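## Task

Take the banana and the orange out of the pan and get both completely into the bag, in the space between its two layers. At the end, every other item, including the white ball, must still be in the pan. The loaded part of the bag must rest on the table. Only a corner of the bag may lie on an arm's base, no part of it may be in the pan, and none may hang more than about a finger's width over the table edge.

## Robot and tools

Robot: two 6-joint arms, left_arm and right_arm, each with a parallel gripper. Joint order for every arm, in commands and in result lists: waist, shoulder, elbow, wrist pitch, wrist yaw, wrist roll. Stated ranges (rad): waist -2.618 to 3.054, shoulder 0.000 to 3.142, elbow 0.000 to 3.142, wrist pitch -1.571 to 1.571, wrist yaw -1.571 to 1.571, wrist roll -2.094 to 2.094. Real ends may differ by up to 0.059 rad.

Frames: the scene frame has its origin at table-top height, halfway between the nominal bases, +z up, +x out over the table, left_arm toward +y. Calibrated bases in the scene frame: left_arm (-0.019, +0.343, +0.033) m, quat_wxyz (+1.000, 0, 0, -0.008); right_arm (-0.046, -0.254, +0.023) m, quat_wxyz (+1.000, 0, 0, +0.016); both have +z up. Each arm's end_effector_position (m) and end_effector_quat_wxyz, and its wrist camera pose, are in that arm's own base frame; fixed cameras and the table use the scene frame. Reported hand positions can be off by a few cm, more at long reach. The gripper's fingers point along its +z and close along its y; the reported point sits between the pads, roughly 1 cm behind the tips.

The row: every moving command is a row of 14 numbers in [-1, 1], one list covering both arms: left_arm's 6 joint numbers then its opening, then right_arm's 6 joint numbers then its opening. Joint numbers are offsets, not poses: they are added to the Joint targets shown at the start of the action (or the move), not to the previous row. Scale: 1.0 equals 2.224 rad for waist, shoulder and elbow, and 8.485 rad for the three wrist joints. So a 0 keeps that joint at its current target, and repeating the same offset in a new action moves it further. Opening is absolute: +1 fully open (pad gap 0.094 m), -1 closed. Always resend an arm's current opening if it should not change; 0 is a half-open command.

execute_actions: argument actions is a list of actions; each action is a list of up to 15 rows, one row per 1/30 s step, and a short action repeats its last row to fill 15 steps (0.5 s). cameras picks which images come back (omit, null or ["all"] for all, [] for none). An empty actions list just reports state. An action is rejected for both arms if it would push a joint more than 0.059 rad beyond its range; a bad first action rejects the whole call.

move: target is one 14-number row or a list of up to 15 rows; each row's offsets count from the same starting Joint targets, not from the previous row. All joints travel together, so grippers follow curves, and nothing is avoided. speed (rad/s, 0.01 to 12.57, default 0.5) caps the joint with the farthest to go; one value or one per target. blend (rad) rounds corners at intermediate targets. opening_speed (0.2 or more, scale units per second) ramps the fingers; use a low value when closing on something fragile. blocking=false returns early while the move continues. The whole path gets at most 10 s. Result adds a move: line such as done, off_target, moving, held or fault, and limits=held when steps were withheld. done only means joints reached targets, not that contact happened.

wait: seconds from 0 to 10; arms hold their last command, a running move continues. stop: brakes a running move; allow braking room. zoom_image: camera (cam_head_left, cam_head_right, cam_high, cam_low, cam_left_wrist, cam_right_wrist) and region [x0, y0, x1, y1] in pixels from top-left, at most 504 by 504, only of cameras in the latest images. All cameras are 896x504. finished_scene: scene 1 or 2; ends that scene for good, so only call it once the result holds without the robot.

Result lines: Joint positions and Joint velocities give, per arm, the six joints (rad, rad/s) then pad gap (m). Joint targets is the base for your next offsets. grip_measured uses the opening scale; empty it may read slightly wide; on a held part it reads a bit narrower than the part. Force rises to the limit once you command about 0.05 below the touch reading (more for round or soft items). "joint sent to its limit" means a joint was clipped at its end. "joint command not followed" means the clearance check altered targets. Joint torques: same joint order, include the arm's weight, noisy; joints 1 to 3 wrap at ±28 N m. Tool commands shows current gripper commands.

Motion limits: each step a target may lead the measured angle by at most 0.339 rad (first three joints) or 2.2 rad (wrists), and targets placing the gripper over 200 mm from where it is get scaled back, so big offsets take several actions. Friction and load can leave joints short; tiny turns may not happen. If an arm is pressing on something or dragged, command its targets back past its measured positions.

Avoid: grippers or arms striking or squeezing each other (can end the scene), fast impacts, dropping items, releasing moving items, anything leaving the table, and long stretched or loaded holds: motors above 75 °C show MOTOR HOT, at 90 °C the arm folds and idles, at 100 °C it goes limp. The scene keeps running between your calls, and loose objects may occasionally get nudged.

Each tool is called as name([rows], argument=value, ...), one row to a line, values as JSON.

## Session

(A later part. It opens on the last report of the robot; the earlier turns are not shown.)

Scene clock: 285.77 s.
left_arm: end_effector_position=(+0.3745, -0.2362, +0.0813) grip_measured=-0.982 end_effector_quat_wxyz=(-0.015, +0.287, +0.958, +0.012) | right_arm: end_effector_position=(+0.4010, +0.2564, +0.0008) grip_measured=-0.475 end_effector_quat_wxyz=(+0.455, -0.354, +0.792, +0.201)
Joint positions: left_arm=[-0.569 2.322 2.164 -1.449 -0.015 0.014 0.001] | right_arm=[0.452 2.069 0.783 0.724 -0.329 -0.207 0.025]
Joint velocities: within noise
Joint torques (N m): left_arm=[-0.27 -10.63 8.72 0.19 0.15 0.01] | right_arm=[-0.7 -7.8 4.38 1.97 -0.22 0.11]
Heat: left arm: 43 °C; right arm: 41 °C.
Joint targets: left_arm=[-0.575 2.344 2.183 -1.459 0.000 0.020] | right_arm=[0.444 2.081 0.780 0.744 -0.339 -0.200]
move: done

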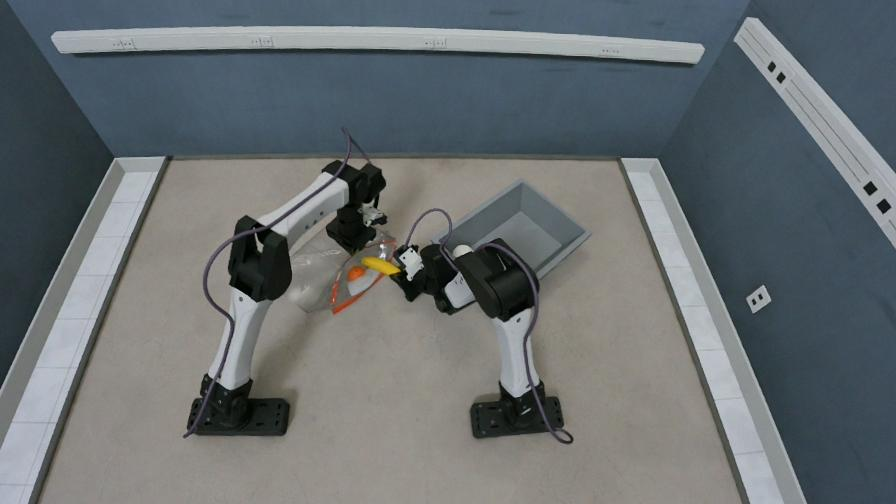

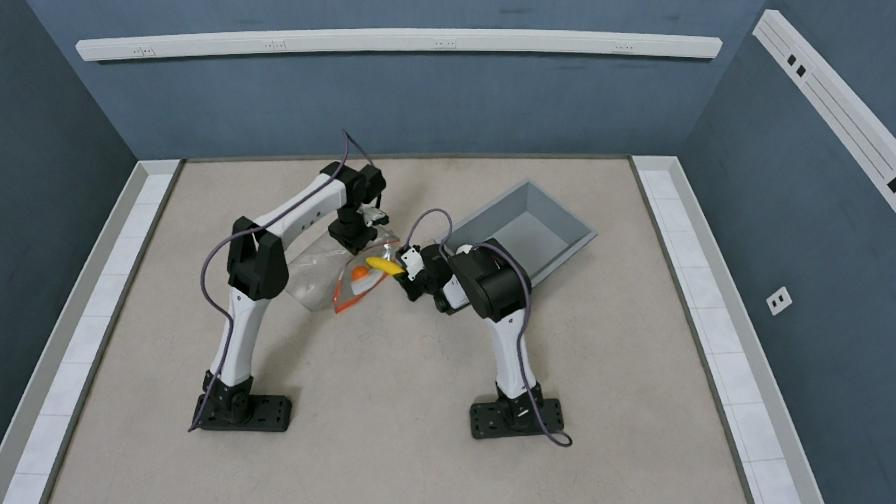

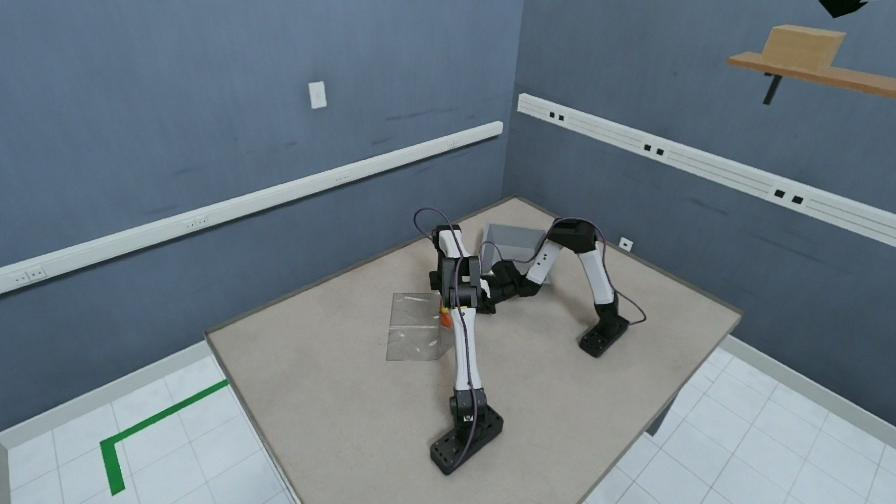

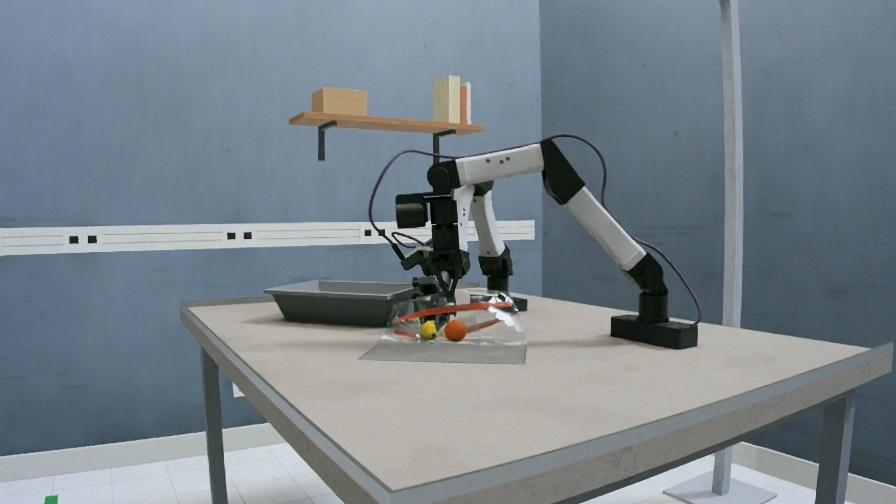

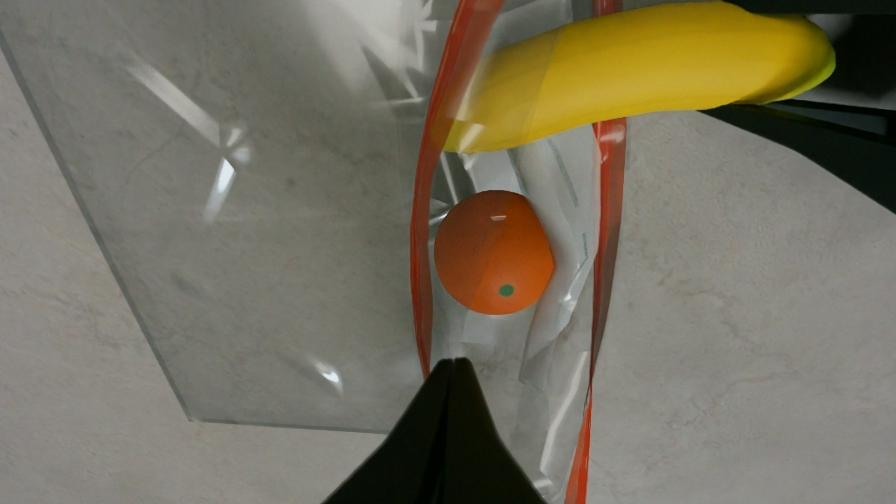

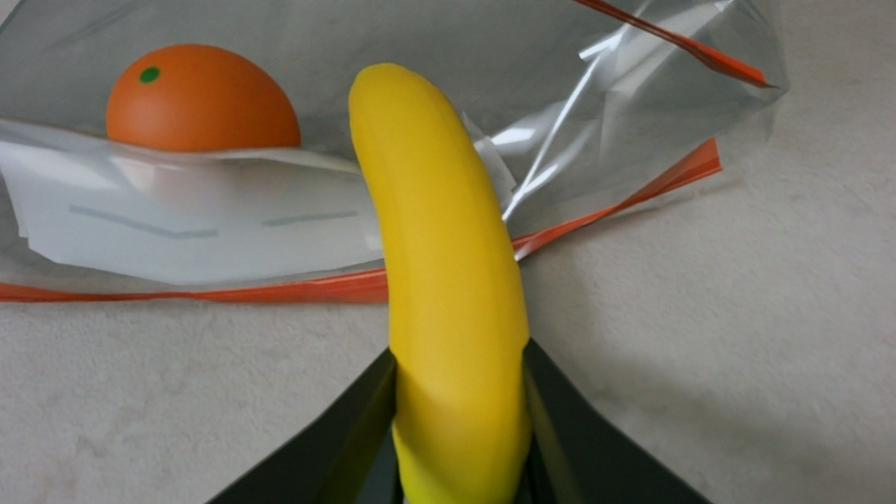

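move(target=[0,0,0,0,0,0,-1,0,-0.0499,0.0112,-0.0105,0,0.0118,-0.5], speed=0.2, cameras=["cam_left_wrist","cam_right_wrist"])

zoom_image(camera="cam_right_wrist", region=[200, 0, 704, 504])

Scene clock: 289.17 s.
left_arm: end_effector_position=(+0.3745, -0.2362, +0.0813) grip_measured=-0.982 end_effector_quat_wxyz=(-0.015, +0.287, +0.958, +0.012) | right_arm: end_effector_position=(+0.3980, +0.2550, +0.0125) grip_measured=-0.481 end_effector_quat_wxyz=(+0.438, -0.315, +0.812, +0.223)
Joint positions: left_arm=[-0.569 2.322 2.164 -1.449 -0.015 0.014 0.001] | right_arm=[0.452 2.01 0.783 0.649 -0.33 -0.108 0.024]
Joint velocities: within noise
Joint torques (N m): left_arm=[-0.35 -10.58 8.76 0.19 0.14 0] | right_arm=[-0.69 -12.16 7.05 1.81 -0.21 0.07]
Heat: left arm: 43 °C; right arm: 42 °C.
Joint targets: left_arm=[-0.575 2.344 2.183 -1.459 0.000 0.020] | right_arm=[0.444 1.970 0.805 0.655 -0.339 -0.100]
move: off_target (right_arm); right_arm: the shoulder is farthest, 0.040 rad from its target
Images, in order (width x height): cam_left_wrist 896x504, cam_right_wrist 896x504.

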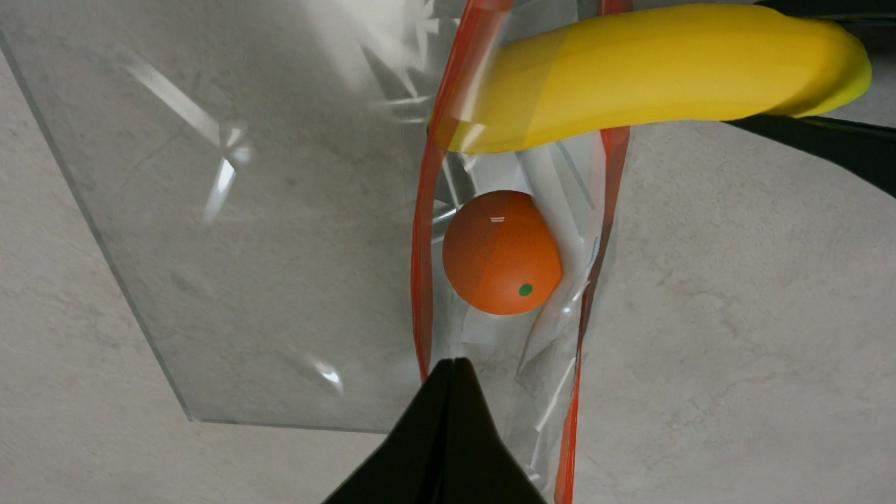

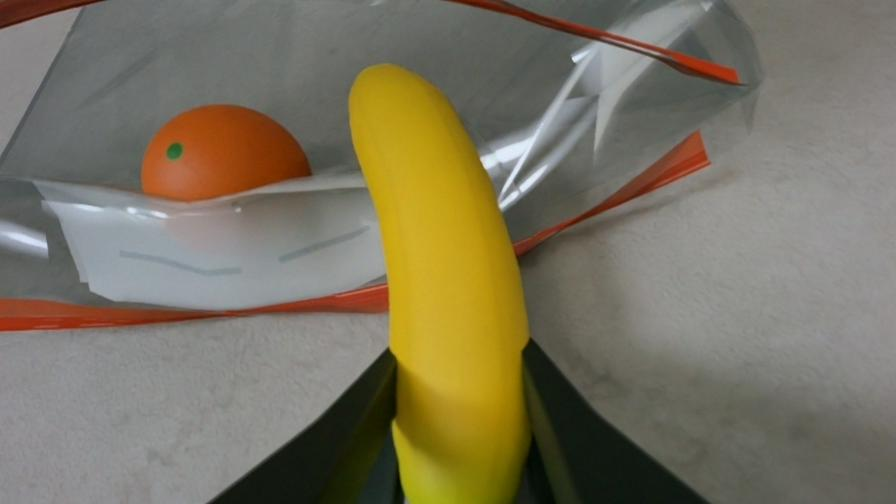

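Scaled by 1.000.

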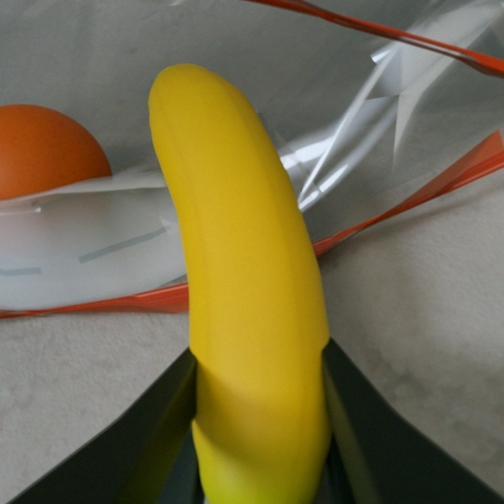

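move(target=[0,0,0,0,0,0,-1,0.0229,0.0782,0.0994,-0.0107,-0.0040,0.0245,-0.5], speed=0.12)

zoom_image(camera="cam_low", region=[340, 240, 560, 380])

zoom_image(camera="cam_head_left", region=[300, 200, 480, 340])

Scene clock: 291.83 s.
left_arm: end_effector_position=(+0.3745, -0.2362, +0.0813) grip_measured=-0.982 end_effector_quat_wxyz=(-0.015, +0.287, +0.958, +0.012) | right_arm: end_effector_position=(+0.4278, +0.2960, +0.0142) grip_measured=-0.481 end_effector_quat_wxyz=(+0.405, -0.251, +0.831, +0.288)
Joint positions: left_arm=[-0.569 2.322 2.164 -1.449 -0.015 0.014 0.001] | right_arm=[0.488 2.131 1.001 0.558 -0.362 0.1 0.024]
Joint velocities: within noise
Joint torques (N m): left_arm=[-0.29 -10.65 8.73 0.2 0.14 0.01] | right_arm=[0.79 -8.88 7.71 1.86 -0.25 0.11]
Heat: left arm: 43 °C; right arm: 42 °C.
Joint targets: left_arm=[-0.575 2.344 2.183 -1.459 0.000 0.020] | right_arm=[0.495 2.144 1.026 0.564 -0.373 0.108]
move: done

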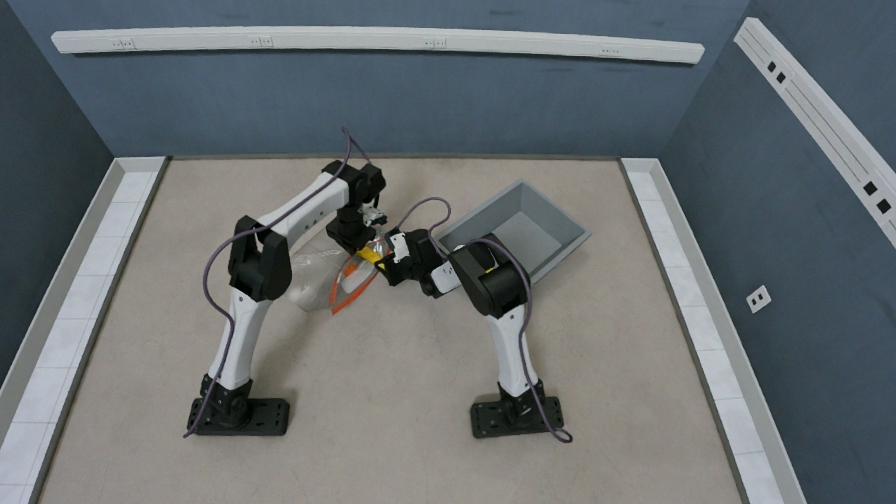

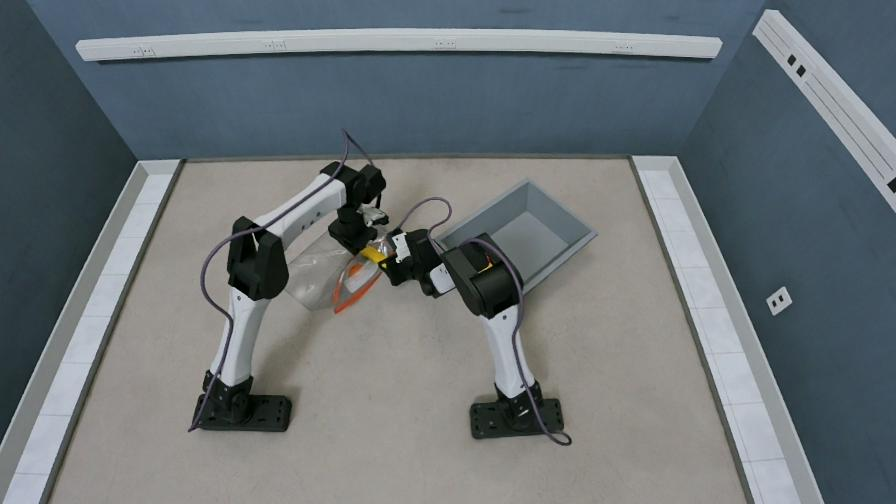

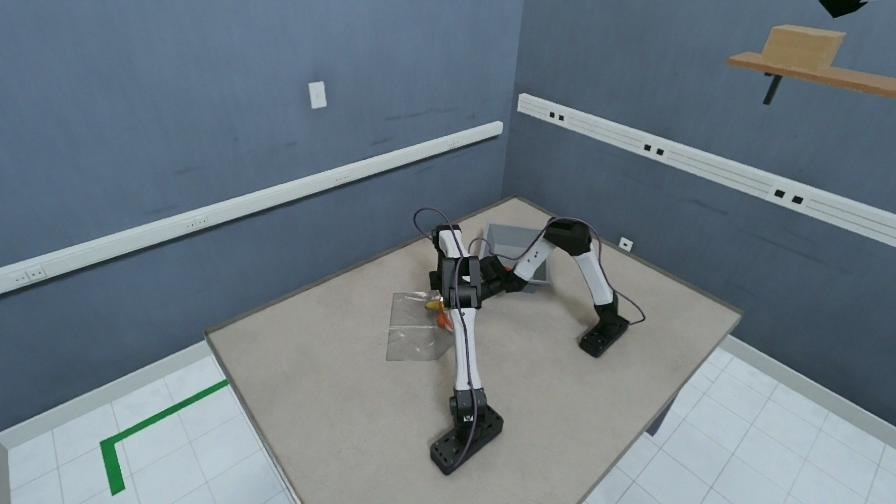

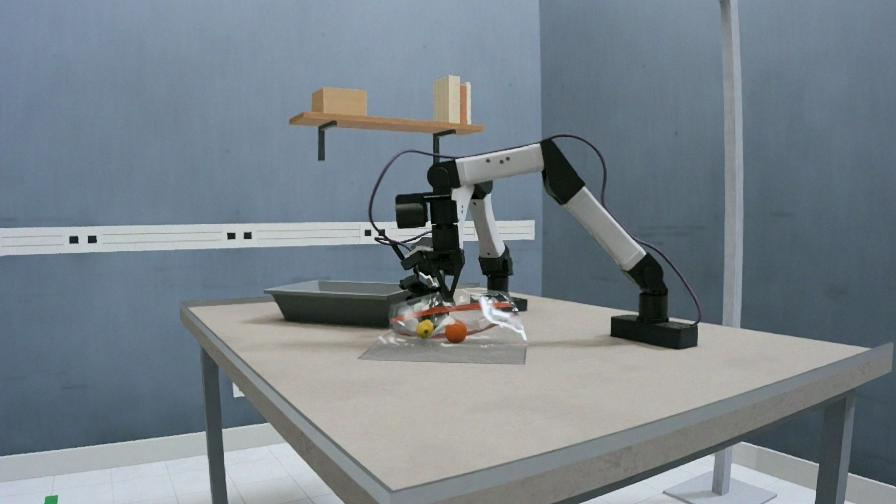

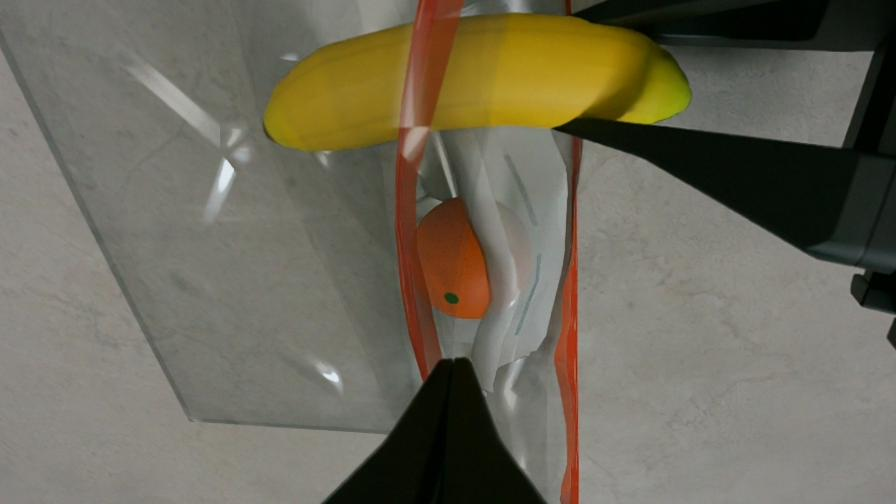

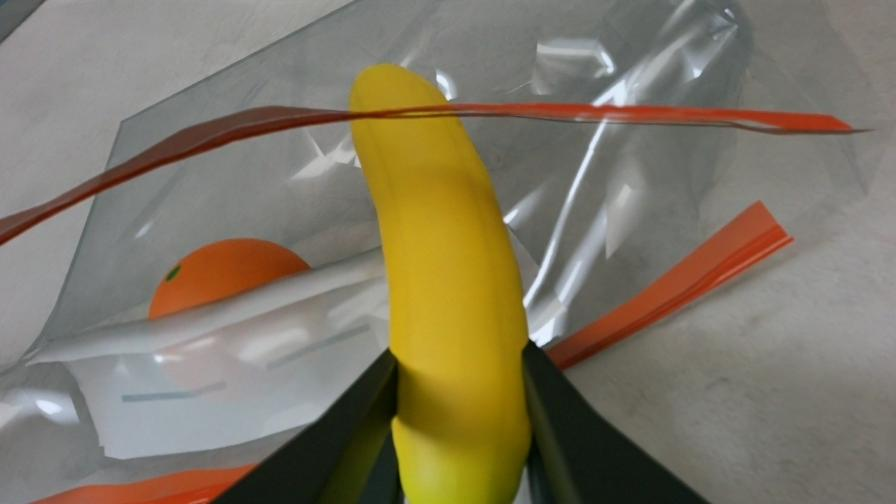

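Scaled by 2.291 from the camera's 896x504 image, which has a finer 1280x720 frame.

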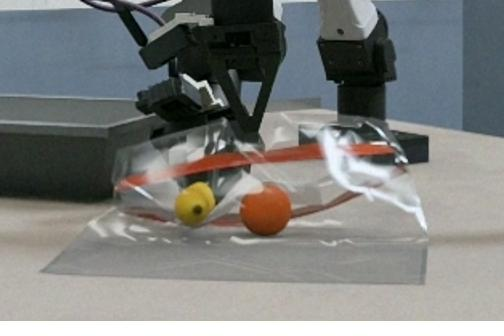

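Scaled by 2.800 from the camera's 896x504 image, which has a finer 1280x720 frame.

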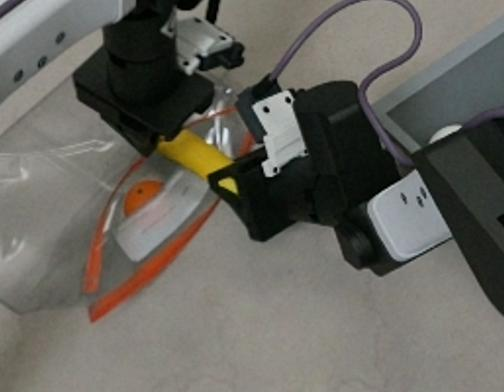

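move(target=[0,0,0,0,0,0,-1,0.0040,0.0216,0.0268,-0.0014,-0.0014,0.0014,-0.5], speed=0.1, cameras=["cam_left_wrist","cam_right_wrist","cam_head_left"])

zoom_image(camera="cam_head_left", region=[300, 200, 480, 340])

Scene clock: 293.57 s.
left_arm: end_effector_position=(+0.3745, -0.2362, +0.0813) grip_measured=-0.982 end_effector_quat_wxyz=(-0.015, +0.287, +0.958, +0.012) | right_arm: end_effector_position=(+0.4350, +0.3071, +0.0095) grip_measured=-0.481 end_effector_quat_wxyz=(+0.400, -0.252, +0.830, +0.297)
Joint positions: left_arm=[-0.569 2.322 2.164 -1.449 -0.015 0.014 0.001] | right_arm=[0.497 2.179 1.061 0.547 -0.373 0.113 0.024]
Joint velocities: within noise
Joint torques (N m): left_arm=[-0.35 -10.62 8.75 0.19 0.14 0.01] | right_arm=[0.72 -9.25 7.77 1.8 -0.25 0.1]
Heat: left arm: 43 °C; right arm: 42 °C.
Joint targets: left_arm=[-0.575 2.344 2.183 -1.459 0.000 0.020] | right_arm=[0.504 2.192 1.085 0.552 -0.385 0.120]
move: done
Images, in order (width x height): cam_head_left 896x504, cam_left_wrist 896x504, cam_right_wrist 896x504.

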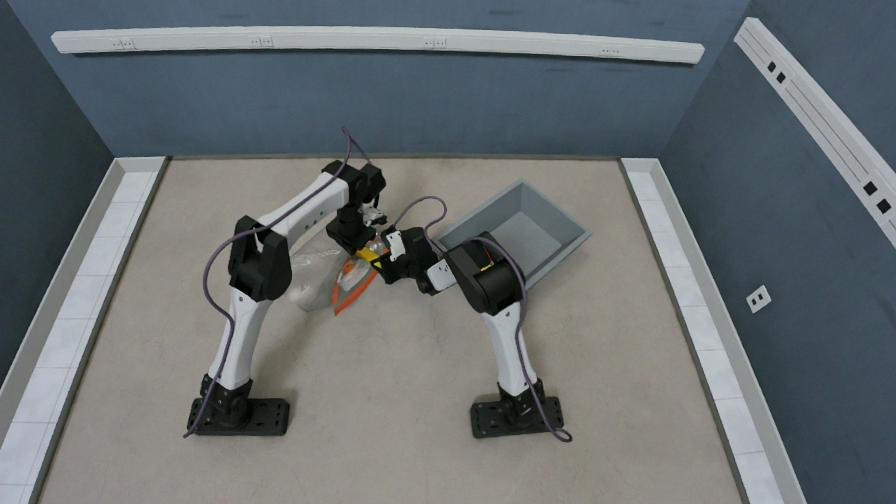

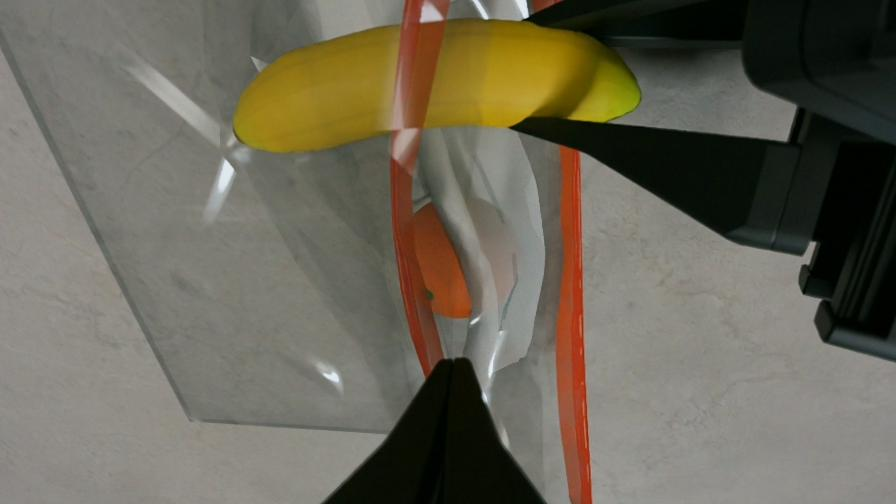

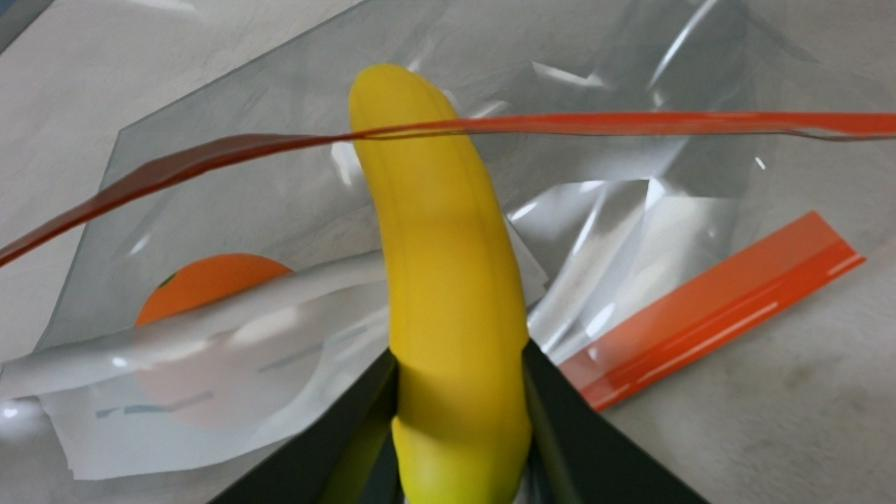

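Scaled by 2.800 from the camera's 896x504 image, which has a finer 1280x720 frame.

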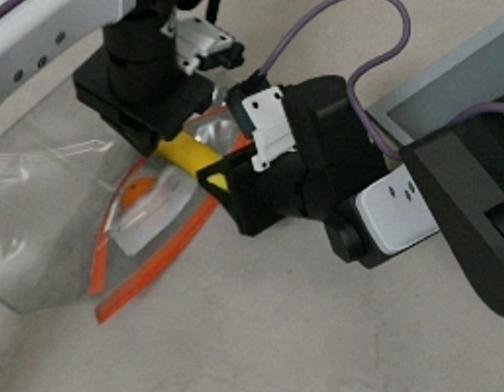

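move(target=[0,0,0,0,0,0,-1,0.0027,0.0162,0.0142,-0.0002,0,0,-0.5], speed=0.1, cameras=["cam_left_wrist"])

Scene clock: 296.27 s.
left_arm: end_effector_position=(+0.3745, -0.2362, +0.0813) grip_measured=-0.982 end_effector_quat_wxyz=(-0.015, +0.287, +0.958, +0.012) | right_arm: end_effector_position=(+0.4387, +0.3131, +0.0034) grip_measured=-0.481 end_effector_quat_wxyz=(+0.398, -0.254, +0.829, +0.299)
Joint positions: left_arm=[-0.569 2.322 2.164 -1.449 -0.015 0.014 0.001] | right_arm=[0.503 2.213 1.093 0.545 -0.376 0.113 0.024]
Joint velocities: within noise
Joint torques (N m): left_arm=[-0.29 -10.61 8.76 0.19 0.15 0.01] | right_arm=[0.76 -9.33 7.68 1.8 -0.22 0.09]
Heat: left arm: 43 °C; right arm: 42 °C.
Joint targets: left_arm=[-0.575 2.344 2.183 -1.459 0.000 0.020] | right_arm=[0.510 2.228 1.117 0.551 -0.385 0.120]
move: done
Images, in order (width x height): cam_left_wrist 896x504.

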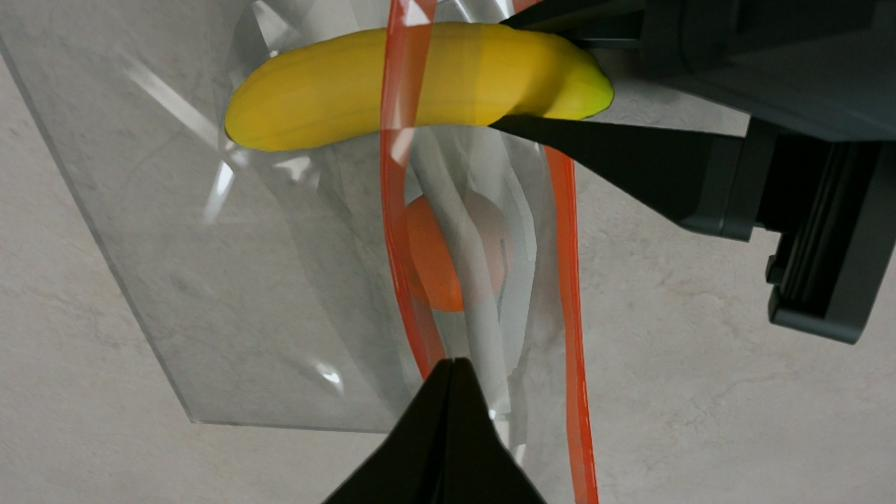

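move([
  [0,0,0,0,0,0,-1,0,0,0,0,0,0,-0.1],
  [0,0,0,0,0,0,-1,-0.0369,-0.0845,-0.1156,0.0134,-0.0055,0.0212,-0.1],
  [0,0,0,0,0,0,-1,-0.0369,-0.0845,-0.1156,0.0134,-0.0055,0.0212,-1],
], speed=0.15, opening_speed=0.4)

zoom_image(camera="cam_head_left", region=[300, 200, 480, 340])

Scene clock: 302.87 s.
left_arm: end_effector_position=(+0.3745, -0.2362, +0.0813) grip_measured=-0.982 end_effector_quat_wxyz=(-0.015, +0.287, +0.958, +0.012) | right_arm: end_effector_position=(+0.4088, +0.2671, +0.0069) grip_measured=-0.990 end_effector_quat_wxyz=(+0.369, -0.160, +0.851, +0.338)
Joint positions: left_arm=[-0.569 2.322 2.164 -1.449 -0.015 0.014 0.001] | right_arm=[0.434 2.086 0.863 0.644 -0.422 0.293 0]
Joint velocities: within noise
Joint torques (N m): left_arm=[-0.31 -10.62 8.77 0.21 0.14 0.01] | right_arm=[-0.58 -13.29 4.63 1.95 -0.23 0.08]
Heat: left arm: 43 °C; right arm: 44 °C.
Joint targets: left_arm=[-0.575 2.344 2.183 -1.459 0.000 0.020] | right_arm=[0.428 2.040 0.860 0.664 -0.431 0.300]
move: off_target (right_arm); target 3's new numbers were sent with right_arm's shoulder 0.046 rad from that target; right_arm: the shoulder is farthest, 0.046 rad from its target

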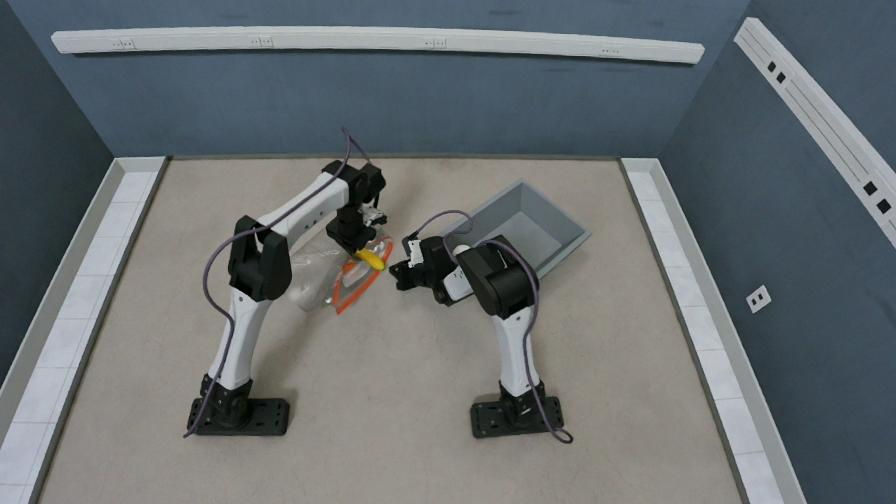

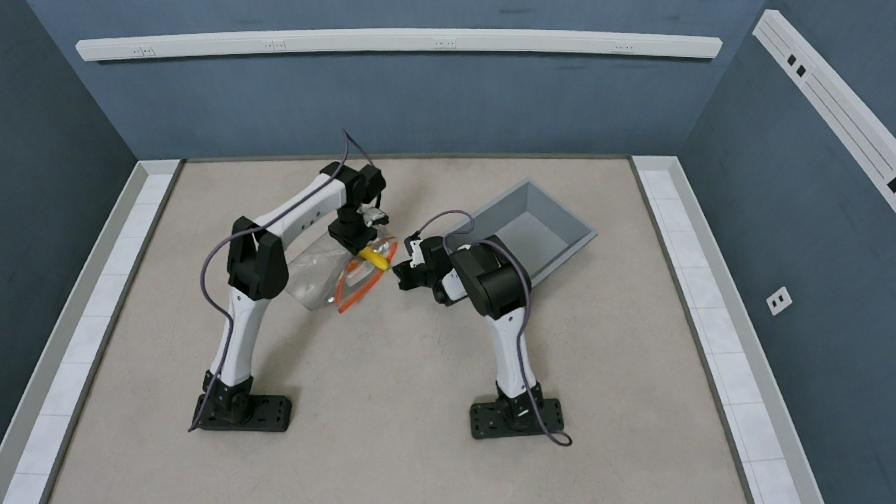

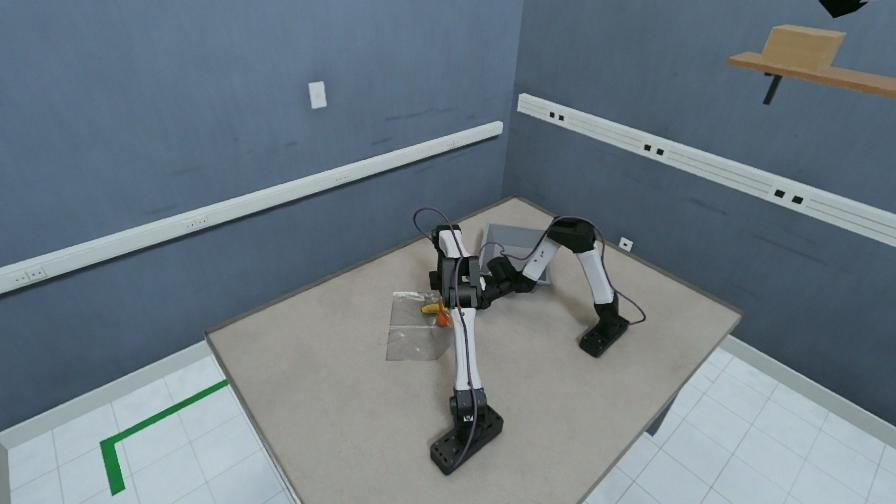

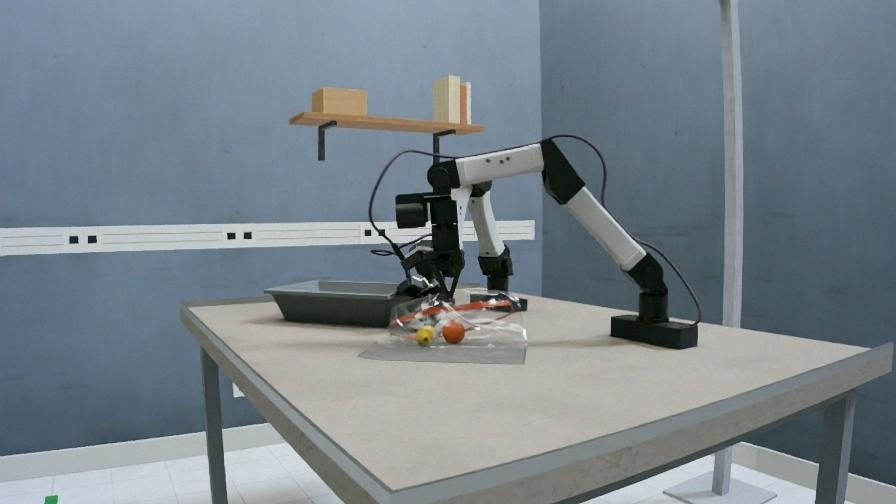

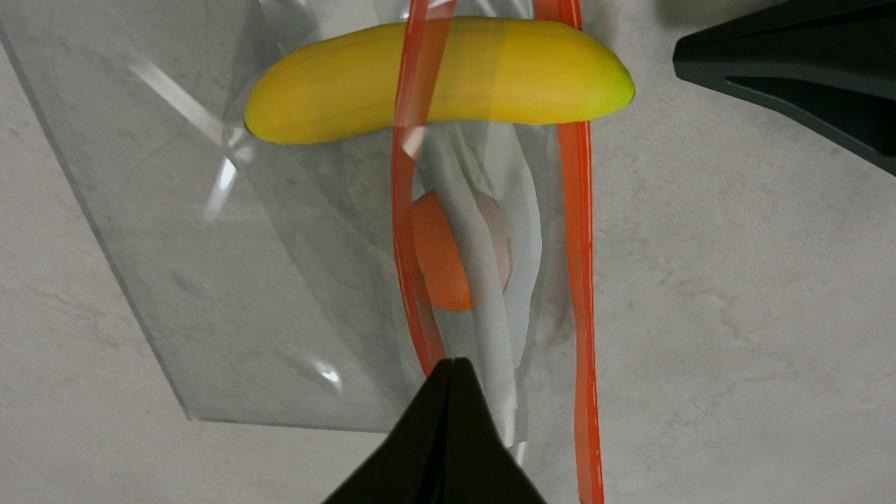

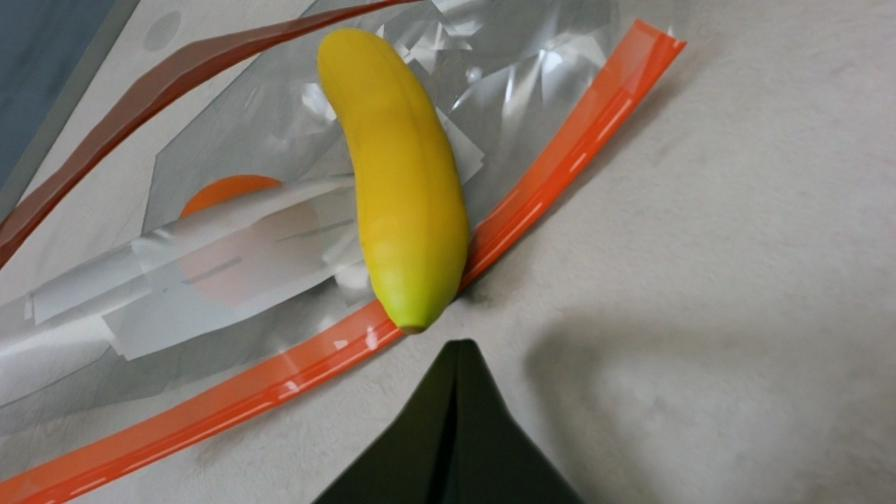

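Scaled by 2.800 from the camera's 896x504 image, which has a finer 1280x720 frame.

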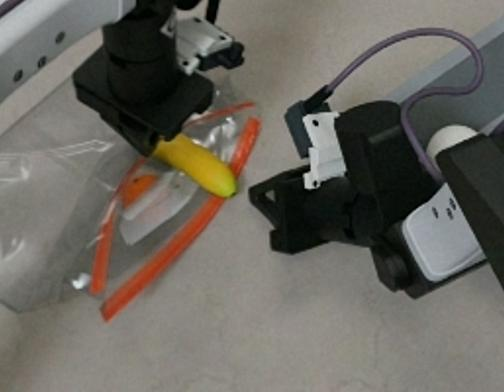

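move([
  [0,0,0,0,0,0,-1,-0.0004,-0.0112,-0.018,0.0013,0,0.0206,-1],
  [0,0,0,0,0,0,-1,-0.0004,0.009,-0.018,0.0013,0,0.0206,-1],
], speed=0.15, cameras=["cam_left_wrist","cam_right_wrist"])

Scene clock: 305.97 s.
left_arm: end_effector_position=(+0.3745, -0.2362, +0.0813) grip_measured=-0.982 end_effector_quat_wxyz=(-0.015, +0.287, +0.958, +0.012) | right_arm: end_effector_position=(+0.4002, +0.2632, +0.0073) grip_measured=-0.991 end_effector_quat_wxyz=(+0.337, -0.085, +0.863, +0.368)
Joint positions: left_arm=[-0.569 2.322 2.164 -1.449 -0.015 0.014 0.001] | right_arm=[0.434 2.061 0.823 0.654 -0.422 0.467 0]
Joint velocities: within noise
Joint torques (N m): left_arm=[-0.27 -10.61 8.73 0.2 0.14 0.01] | right_arm=[-0.65 -9.11 4.53 1.94 -0.22 0.11]
Heat: left arm: 43 °C; right arm: 45 °C.
Joint targets: left_arm=[-0.575 2.344 2.183 -1.459 0.000 0.020] | right_arm=[0.427 2.060 0.820 0.675 -0.432 0.474]
move: done
Images, in order (width x height): cam_left_wrist 896x504, cam_right_wrist 896x504.

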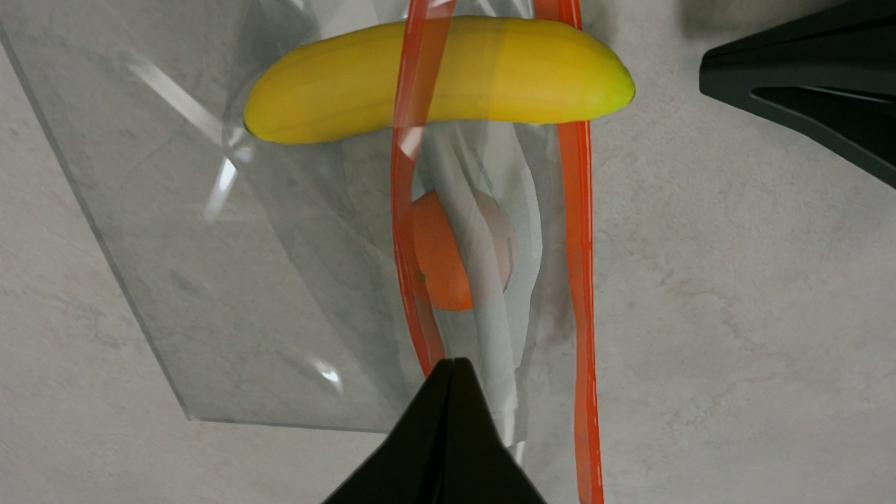

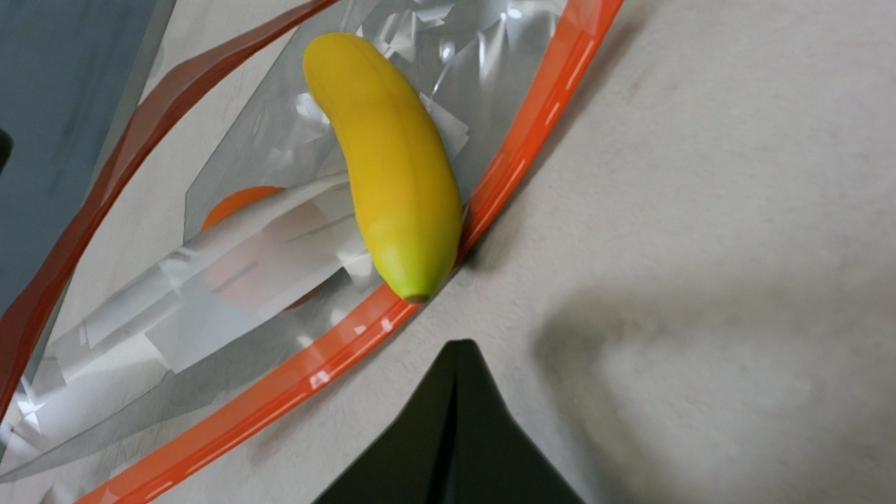

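move(target=[0,0,0,0,0,0,-1,0.0346,0.0441,0.1079,-0.0126,0,0,-1], speed=0.12)

zoom_image(camera="cam_head_left", region=[300, 200, 480, 340])

Scene clock: 308.77 s.
left_arm: end_effector_position=(+0.3745, -0.2362, +0.0813) grip_measured=-0.982 end_effector_quat_wxyz=(-0.015, +0.287, +0.958, +0.012) | right_arm: end_effector_position=(+0.4266, +0.3119, +0.0235) grip_measured=-0.991 end_effector_quat_wxyz=(+0.341, -0.115, +0.850, +0.385)
Joint positions: left_arm=[-0.569 2.322 2.164 -1.449 -0.015 0.014 0.001] | right_arm=[0.498 2.144 1.036 0.565 -0.422 0.468 0]
Joint velocities: within noise
Joint torques (N m): left_arm=[-0.32 -10.61 8.72 0.19 0.14 0.02] | right_arm=[0.65 -8.98 7.75 1.8 -0.21 0.07]
Heat: left arm: 44 °C; right arm: 45 °C.
Joint targets: left_arm=[-0.575 2.344 2.183 -1.459 0.000 0.020] | right_arm=[0.504 2.158 1.059 0.568 -0.432 0.474]
move: done

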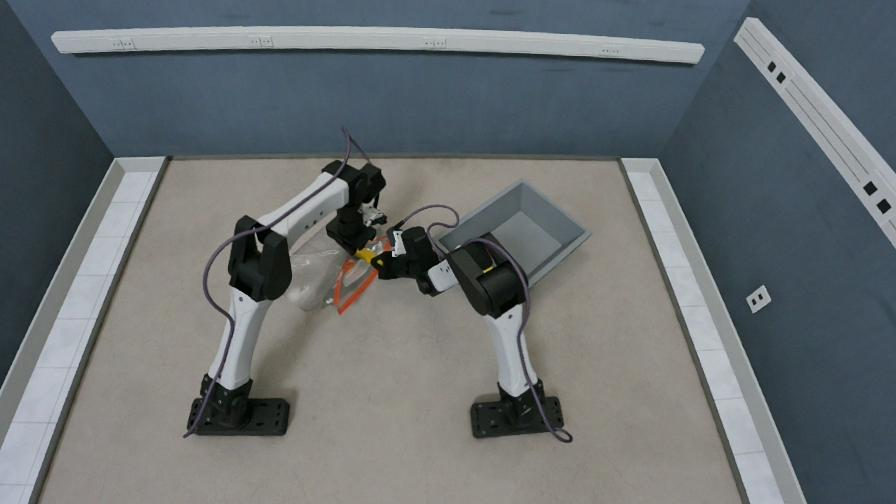

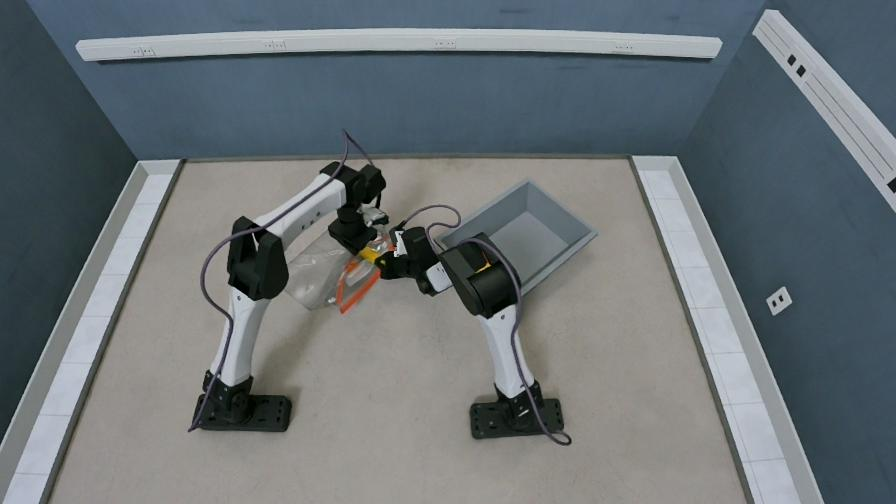

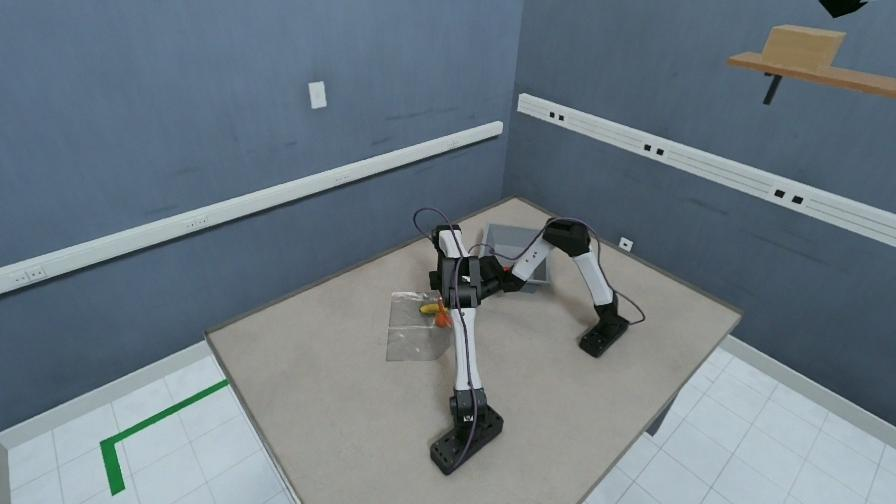

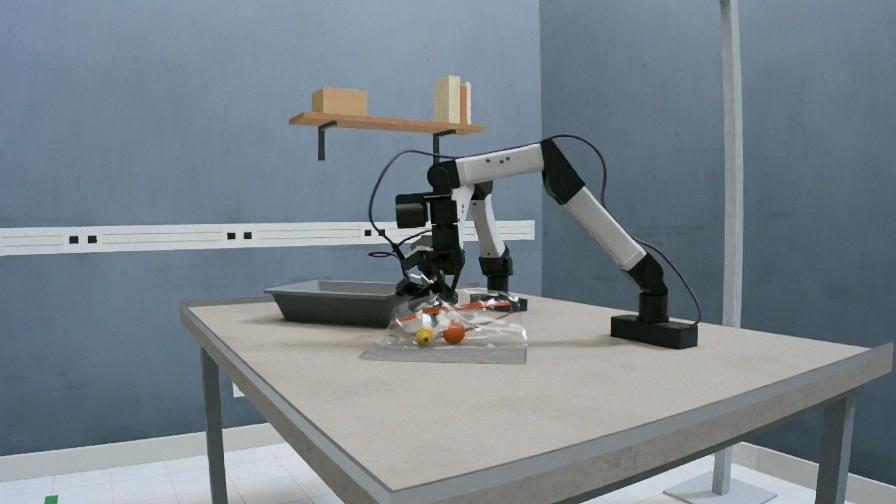

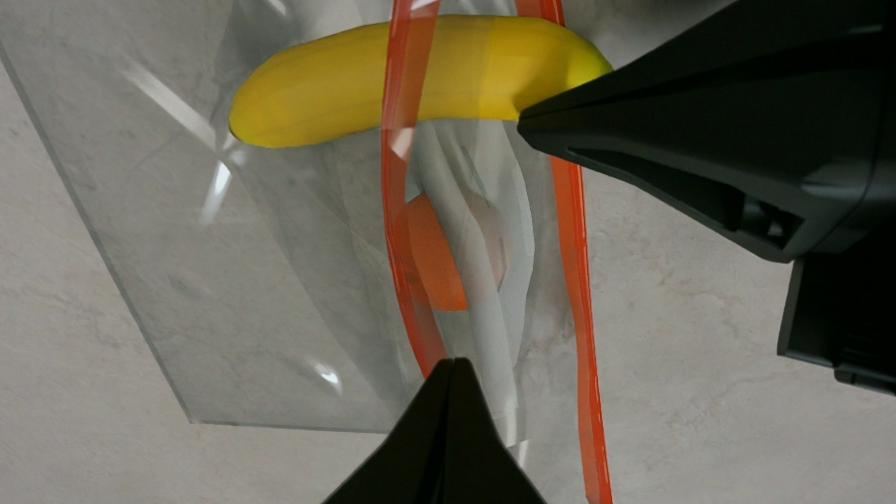

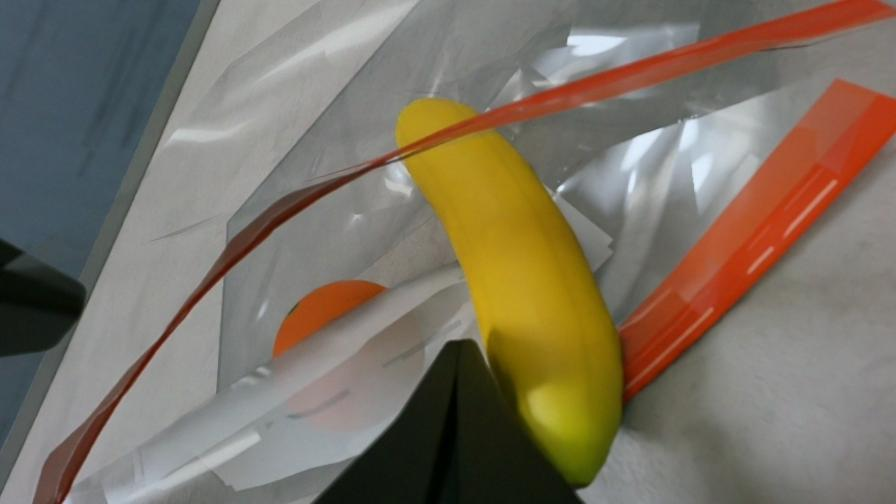

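Scaled by 2.800 from the camera's 896x504 image, which has a finer 1280x720 frame.

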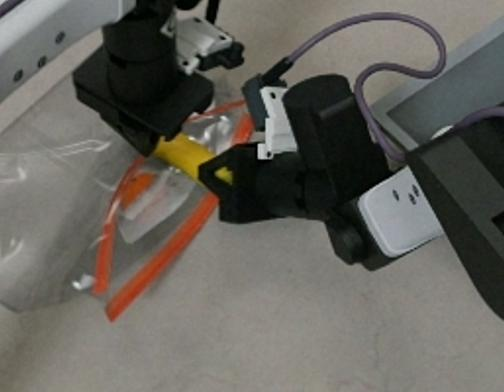

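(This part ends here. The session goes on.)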